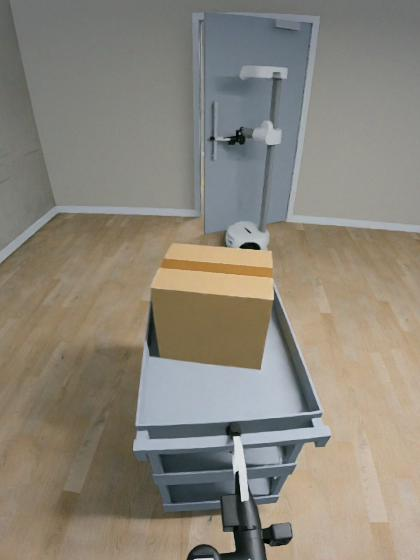

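Request:
move(blocking=false, cameras=[], r1={"base":{"translate_m":-0.03,"strafe_m":0.12},"joints":{"wrist_yaw_rad":0.3},"speeds":{"wrist_yaw_rad":0.6},"contact_limits":{"translate_m":0.7}})

Request:
wait(seconds=1.5, cameras=["r1_head_camera","r1_wrist_camera","r2_head_camera"])

Scene clock: 352.07 s.
earlier move: r1 done
move: r1 moving
r1.base_odometry: x=-2.459 y=-0.288 heading=+0.797
r1.turned_by_wheels: +0.002
r1.turned_by_imu: +0.021
r1.base_tilt: forward=-1.6 right=+1.2
r1.lidar_m: 0.39 0.51 2.36 2.61 1.67 1.58 2.99 2.40 1.87 0.88 0.53 0.42
r1.base_status: translate_m moving; strafe_m moving
r1.joint_positions: lift_m=+0.830 arm_m=+0.000 wrist_yaw_rad=+0.596 wrist_pitch_rad=+0.001 wrist_roll_rad=+0.000 gripper_m=-0.034
r1.joint_status: wrist_yaw_rad moving
r1.measured_speeds: translate_m=-0.032 strafe_m=+0.124 rotate_rad=+0.000 lift_m=+0.000 arm_m=+0.000 wrist_yaw_rad=-0.634 wrist_pitch_rad=+0.000 wrist_roll_rad=+0.000
r1.motor_effort: lift_m=+23(23) arm_m=-6(6) wheel_0=+7(8) wheel_1=+3(6) wheel_2=+16(19)
r1.servo_current: wrist_yaw_rad=501(546) wrist_pitch_rad=52(52) wrist_roll_rad=33(59) gripper_m=65(78)
r1.contact_limits: translate_m 0.7
r1.hand_pose: x=+0.4588 y=+0.0896 z=+1.0076 quat_wxyz=(+0.956, +0.000, +0.000, +0.294) (m; r1's base frame)
r1.wrist_depth_mm: - - - 169 212 171 - / - - - 177 208 172 - / - - - 174 210 178 - / - - - 173 211 174 154 / - - - 172 212 175 154 / - - 182 171 201 176 - / - 151 - 167 203 163 -
r2: as last shown
r2.turned_by_imu: +0.001
r2.base_tilt: forward=-0.7 right=+0.0
r2.lidar_m: 0.38 0.39 2.34 2.31 2.54 2.38 2.34 2.58 2.47 2.43 2.65 0.41
r2.servo_current: wrist_yaw_rad=46(59) wrist_pitch_rad=39(39) wrist_roll_rad=52(59) gripper_m=91(91)
r2.wrist_depth_mm: - - - 171 231 1708 1160 / - - - 172 230 1708 - / - - 535 172 232 831 - / - 445 442 231 232 831 - / - 459 459 173 233 831 - / - - 189 173 180 - - / - - 492 - 234 - -
pictures: none
No camera images: "cameras" was empty.

Scene clock: 353.23 s.
earlier move: r1 done
r1.base_odometry: x=-2.537 y=-0.242 heading=+0.795
r1.turned_by_wheels: -0.001
r1.turned_by_imu: +0.011
r1.base_tilt: forward=-1.5 right=+1.3
r1.lidar_m: 0.39 1.38 2.31 2.56 1.61 1.53 3.03 2.45 1.98 0.98 0.56 0.47
r1.base_status: done
r1.joint_positions: lift_m=+0.830 arm_m=+0.000 wrist_yaw_rad=+0.309 wrist_pitch_rad=+0.001 wrist_roll_rad=+0.000 gripper_m=-0.034
r1.joint_status: all done
r1.measured_speeds: all 0
r1.motor_effort: lift_m=+23(23) arm_m=-6(6) wheel_0=-3(8) wheel_1=-2(6) wheel_2=+11(23)
r1.servo_current: wrist_yaw_rad=72(546) wrist_pitch_rad=39(52) wrist_roll_rad=59(59) gripper_m=72(78)
r1.contact_limits: translate_m 0.7
r1.hand_pose: x=+0.4724 y=+0.0043 z=+1.0076 quat_wxyz=(+0.988, +0.000, +0.000, +0.154) (m; r1's base frame)
r1.wrist_depth_mm: - - - 164 220 198 180 / - - - 165 220 195 181 / - - - 167 221 197 182 / - - - 166 223 198 182 / - - - 166 222 198 183 / - - 185 166 212 198 184 / - 146 173 164 216 190 184
r2.base_odometry: x=-0.968 y=-0.343 heading=-2.744
r2.turned_by_wheels: +0.000
r2.turned_by_imu: +0.000
r2.base_tilt: forward=-0.7 right=+0.0
r2.lidar_m: 0.40 0.41 2.30 2.31 2.56 2.35 2.29 2.59 2.45 2.44 2.69 0.43
r2.base_status: not commanded
r2.joint_positions: lift_m=+0.675 arm_m=+0.000 wrist_yaw_rad=+0.004 wrist_pitch_rad=+0.002 wrist_roll_rad=+1.569 gripper_m=-0.019
r2.joint_status: not commanded
r2.measured_speeds: all 0
r2.motor_effort: lift_m=+16(16) arm_m=-4(4) wheel_0=+5(5) wheel_1=+3(4) wheel_2=+2(3)
r2.servo_current: wrist_yaw_rad=52(59) wrist_pitch_rad=39(52) wrist_roll_rad=39(59) gripper_m=91(91)
r2.hand_pose: x=+0.4596 y=-0.0864 z=+0.8526 quat_wxyz=(+0.708, +0.706, +0.002, +0.000) (m; r2's base frame)
r2.wrist_depth_mm: - - - 172 230 1661 1205 / - - - 172 231 1708 - / - - 535 172 232 820 - / - 442 439 231 232 842 - / - 466 459 173 233 831 - / - - 189 173 179 - - / - - 492 - 234 - -
wait: 1.17 of 1.5 s (r1 has come to rest)
pictures: r1_head_camera, r1_wrist_camera, r2_head_camera
Images, in order (width x height): r1_head_camera 420x560, r1_wrist_camera 616x392, r2_head_camera 420x560.

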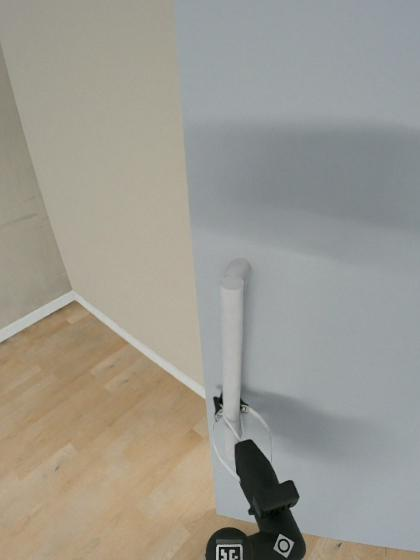

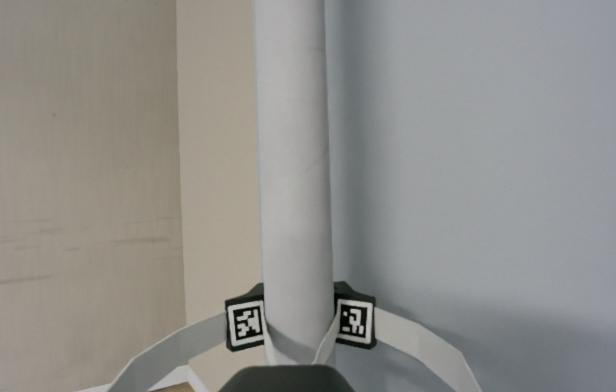

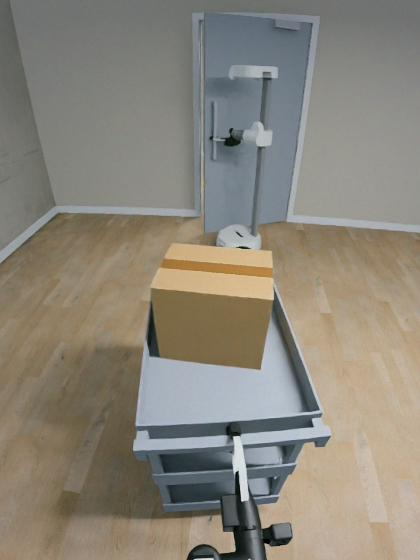

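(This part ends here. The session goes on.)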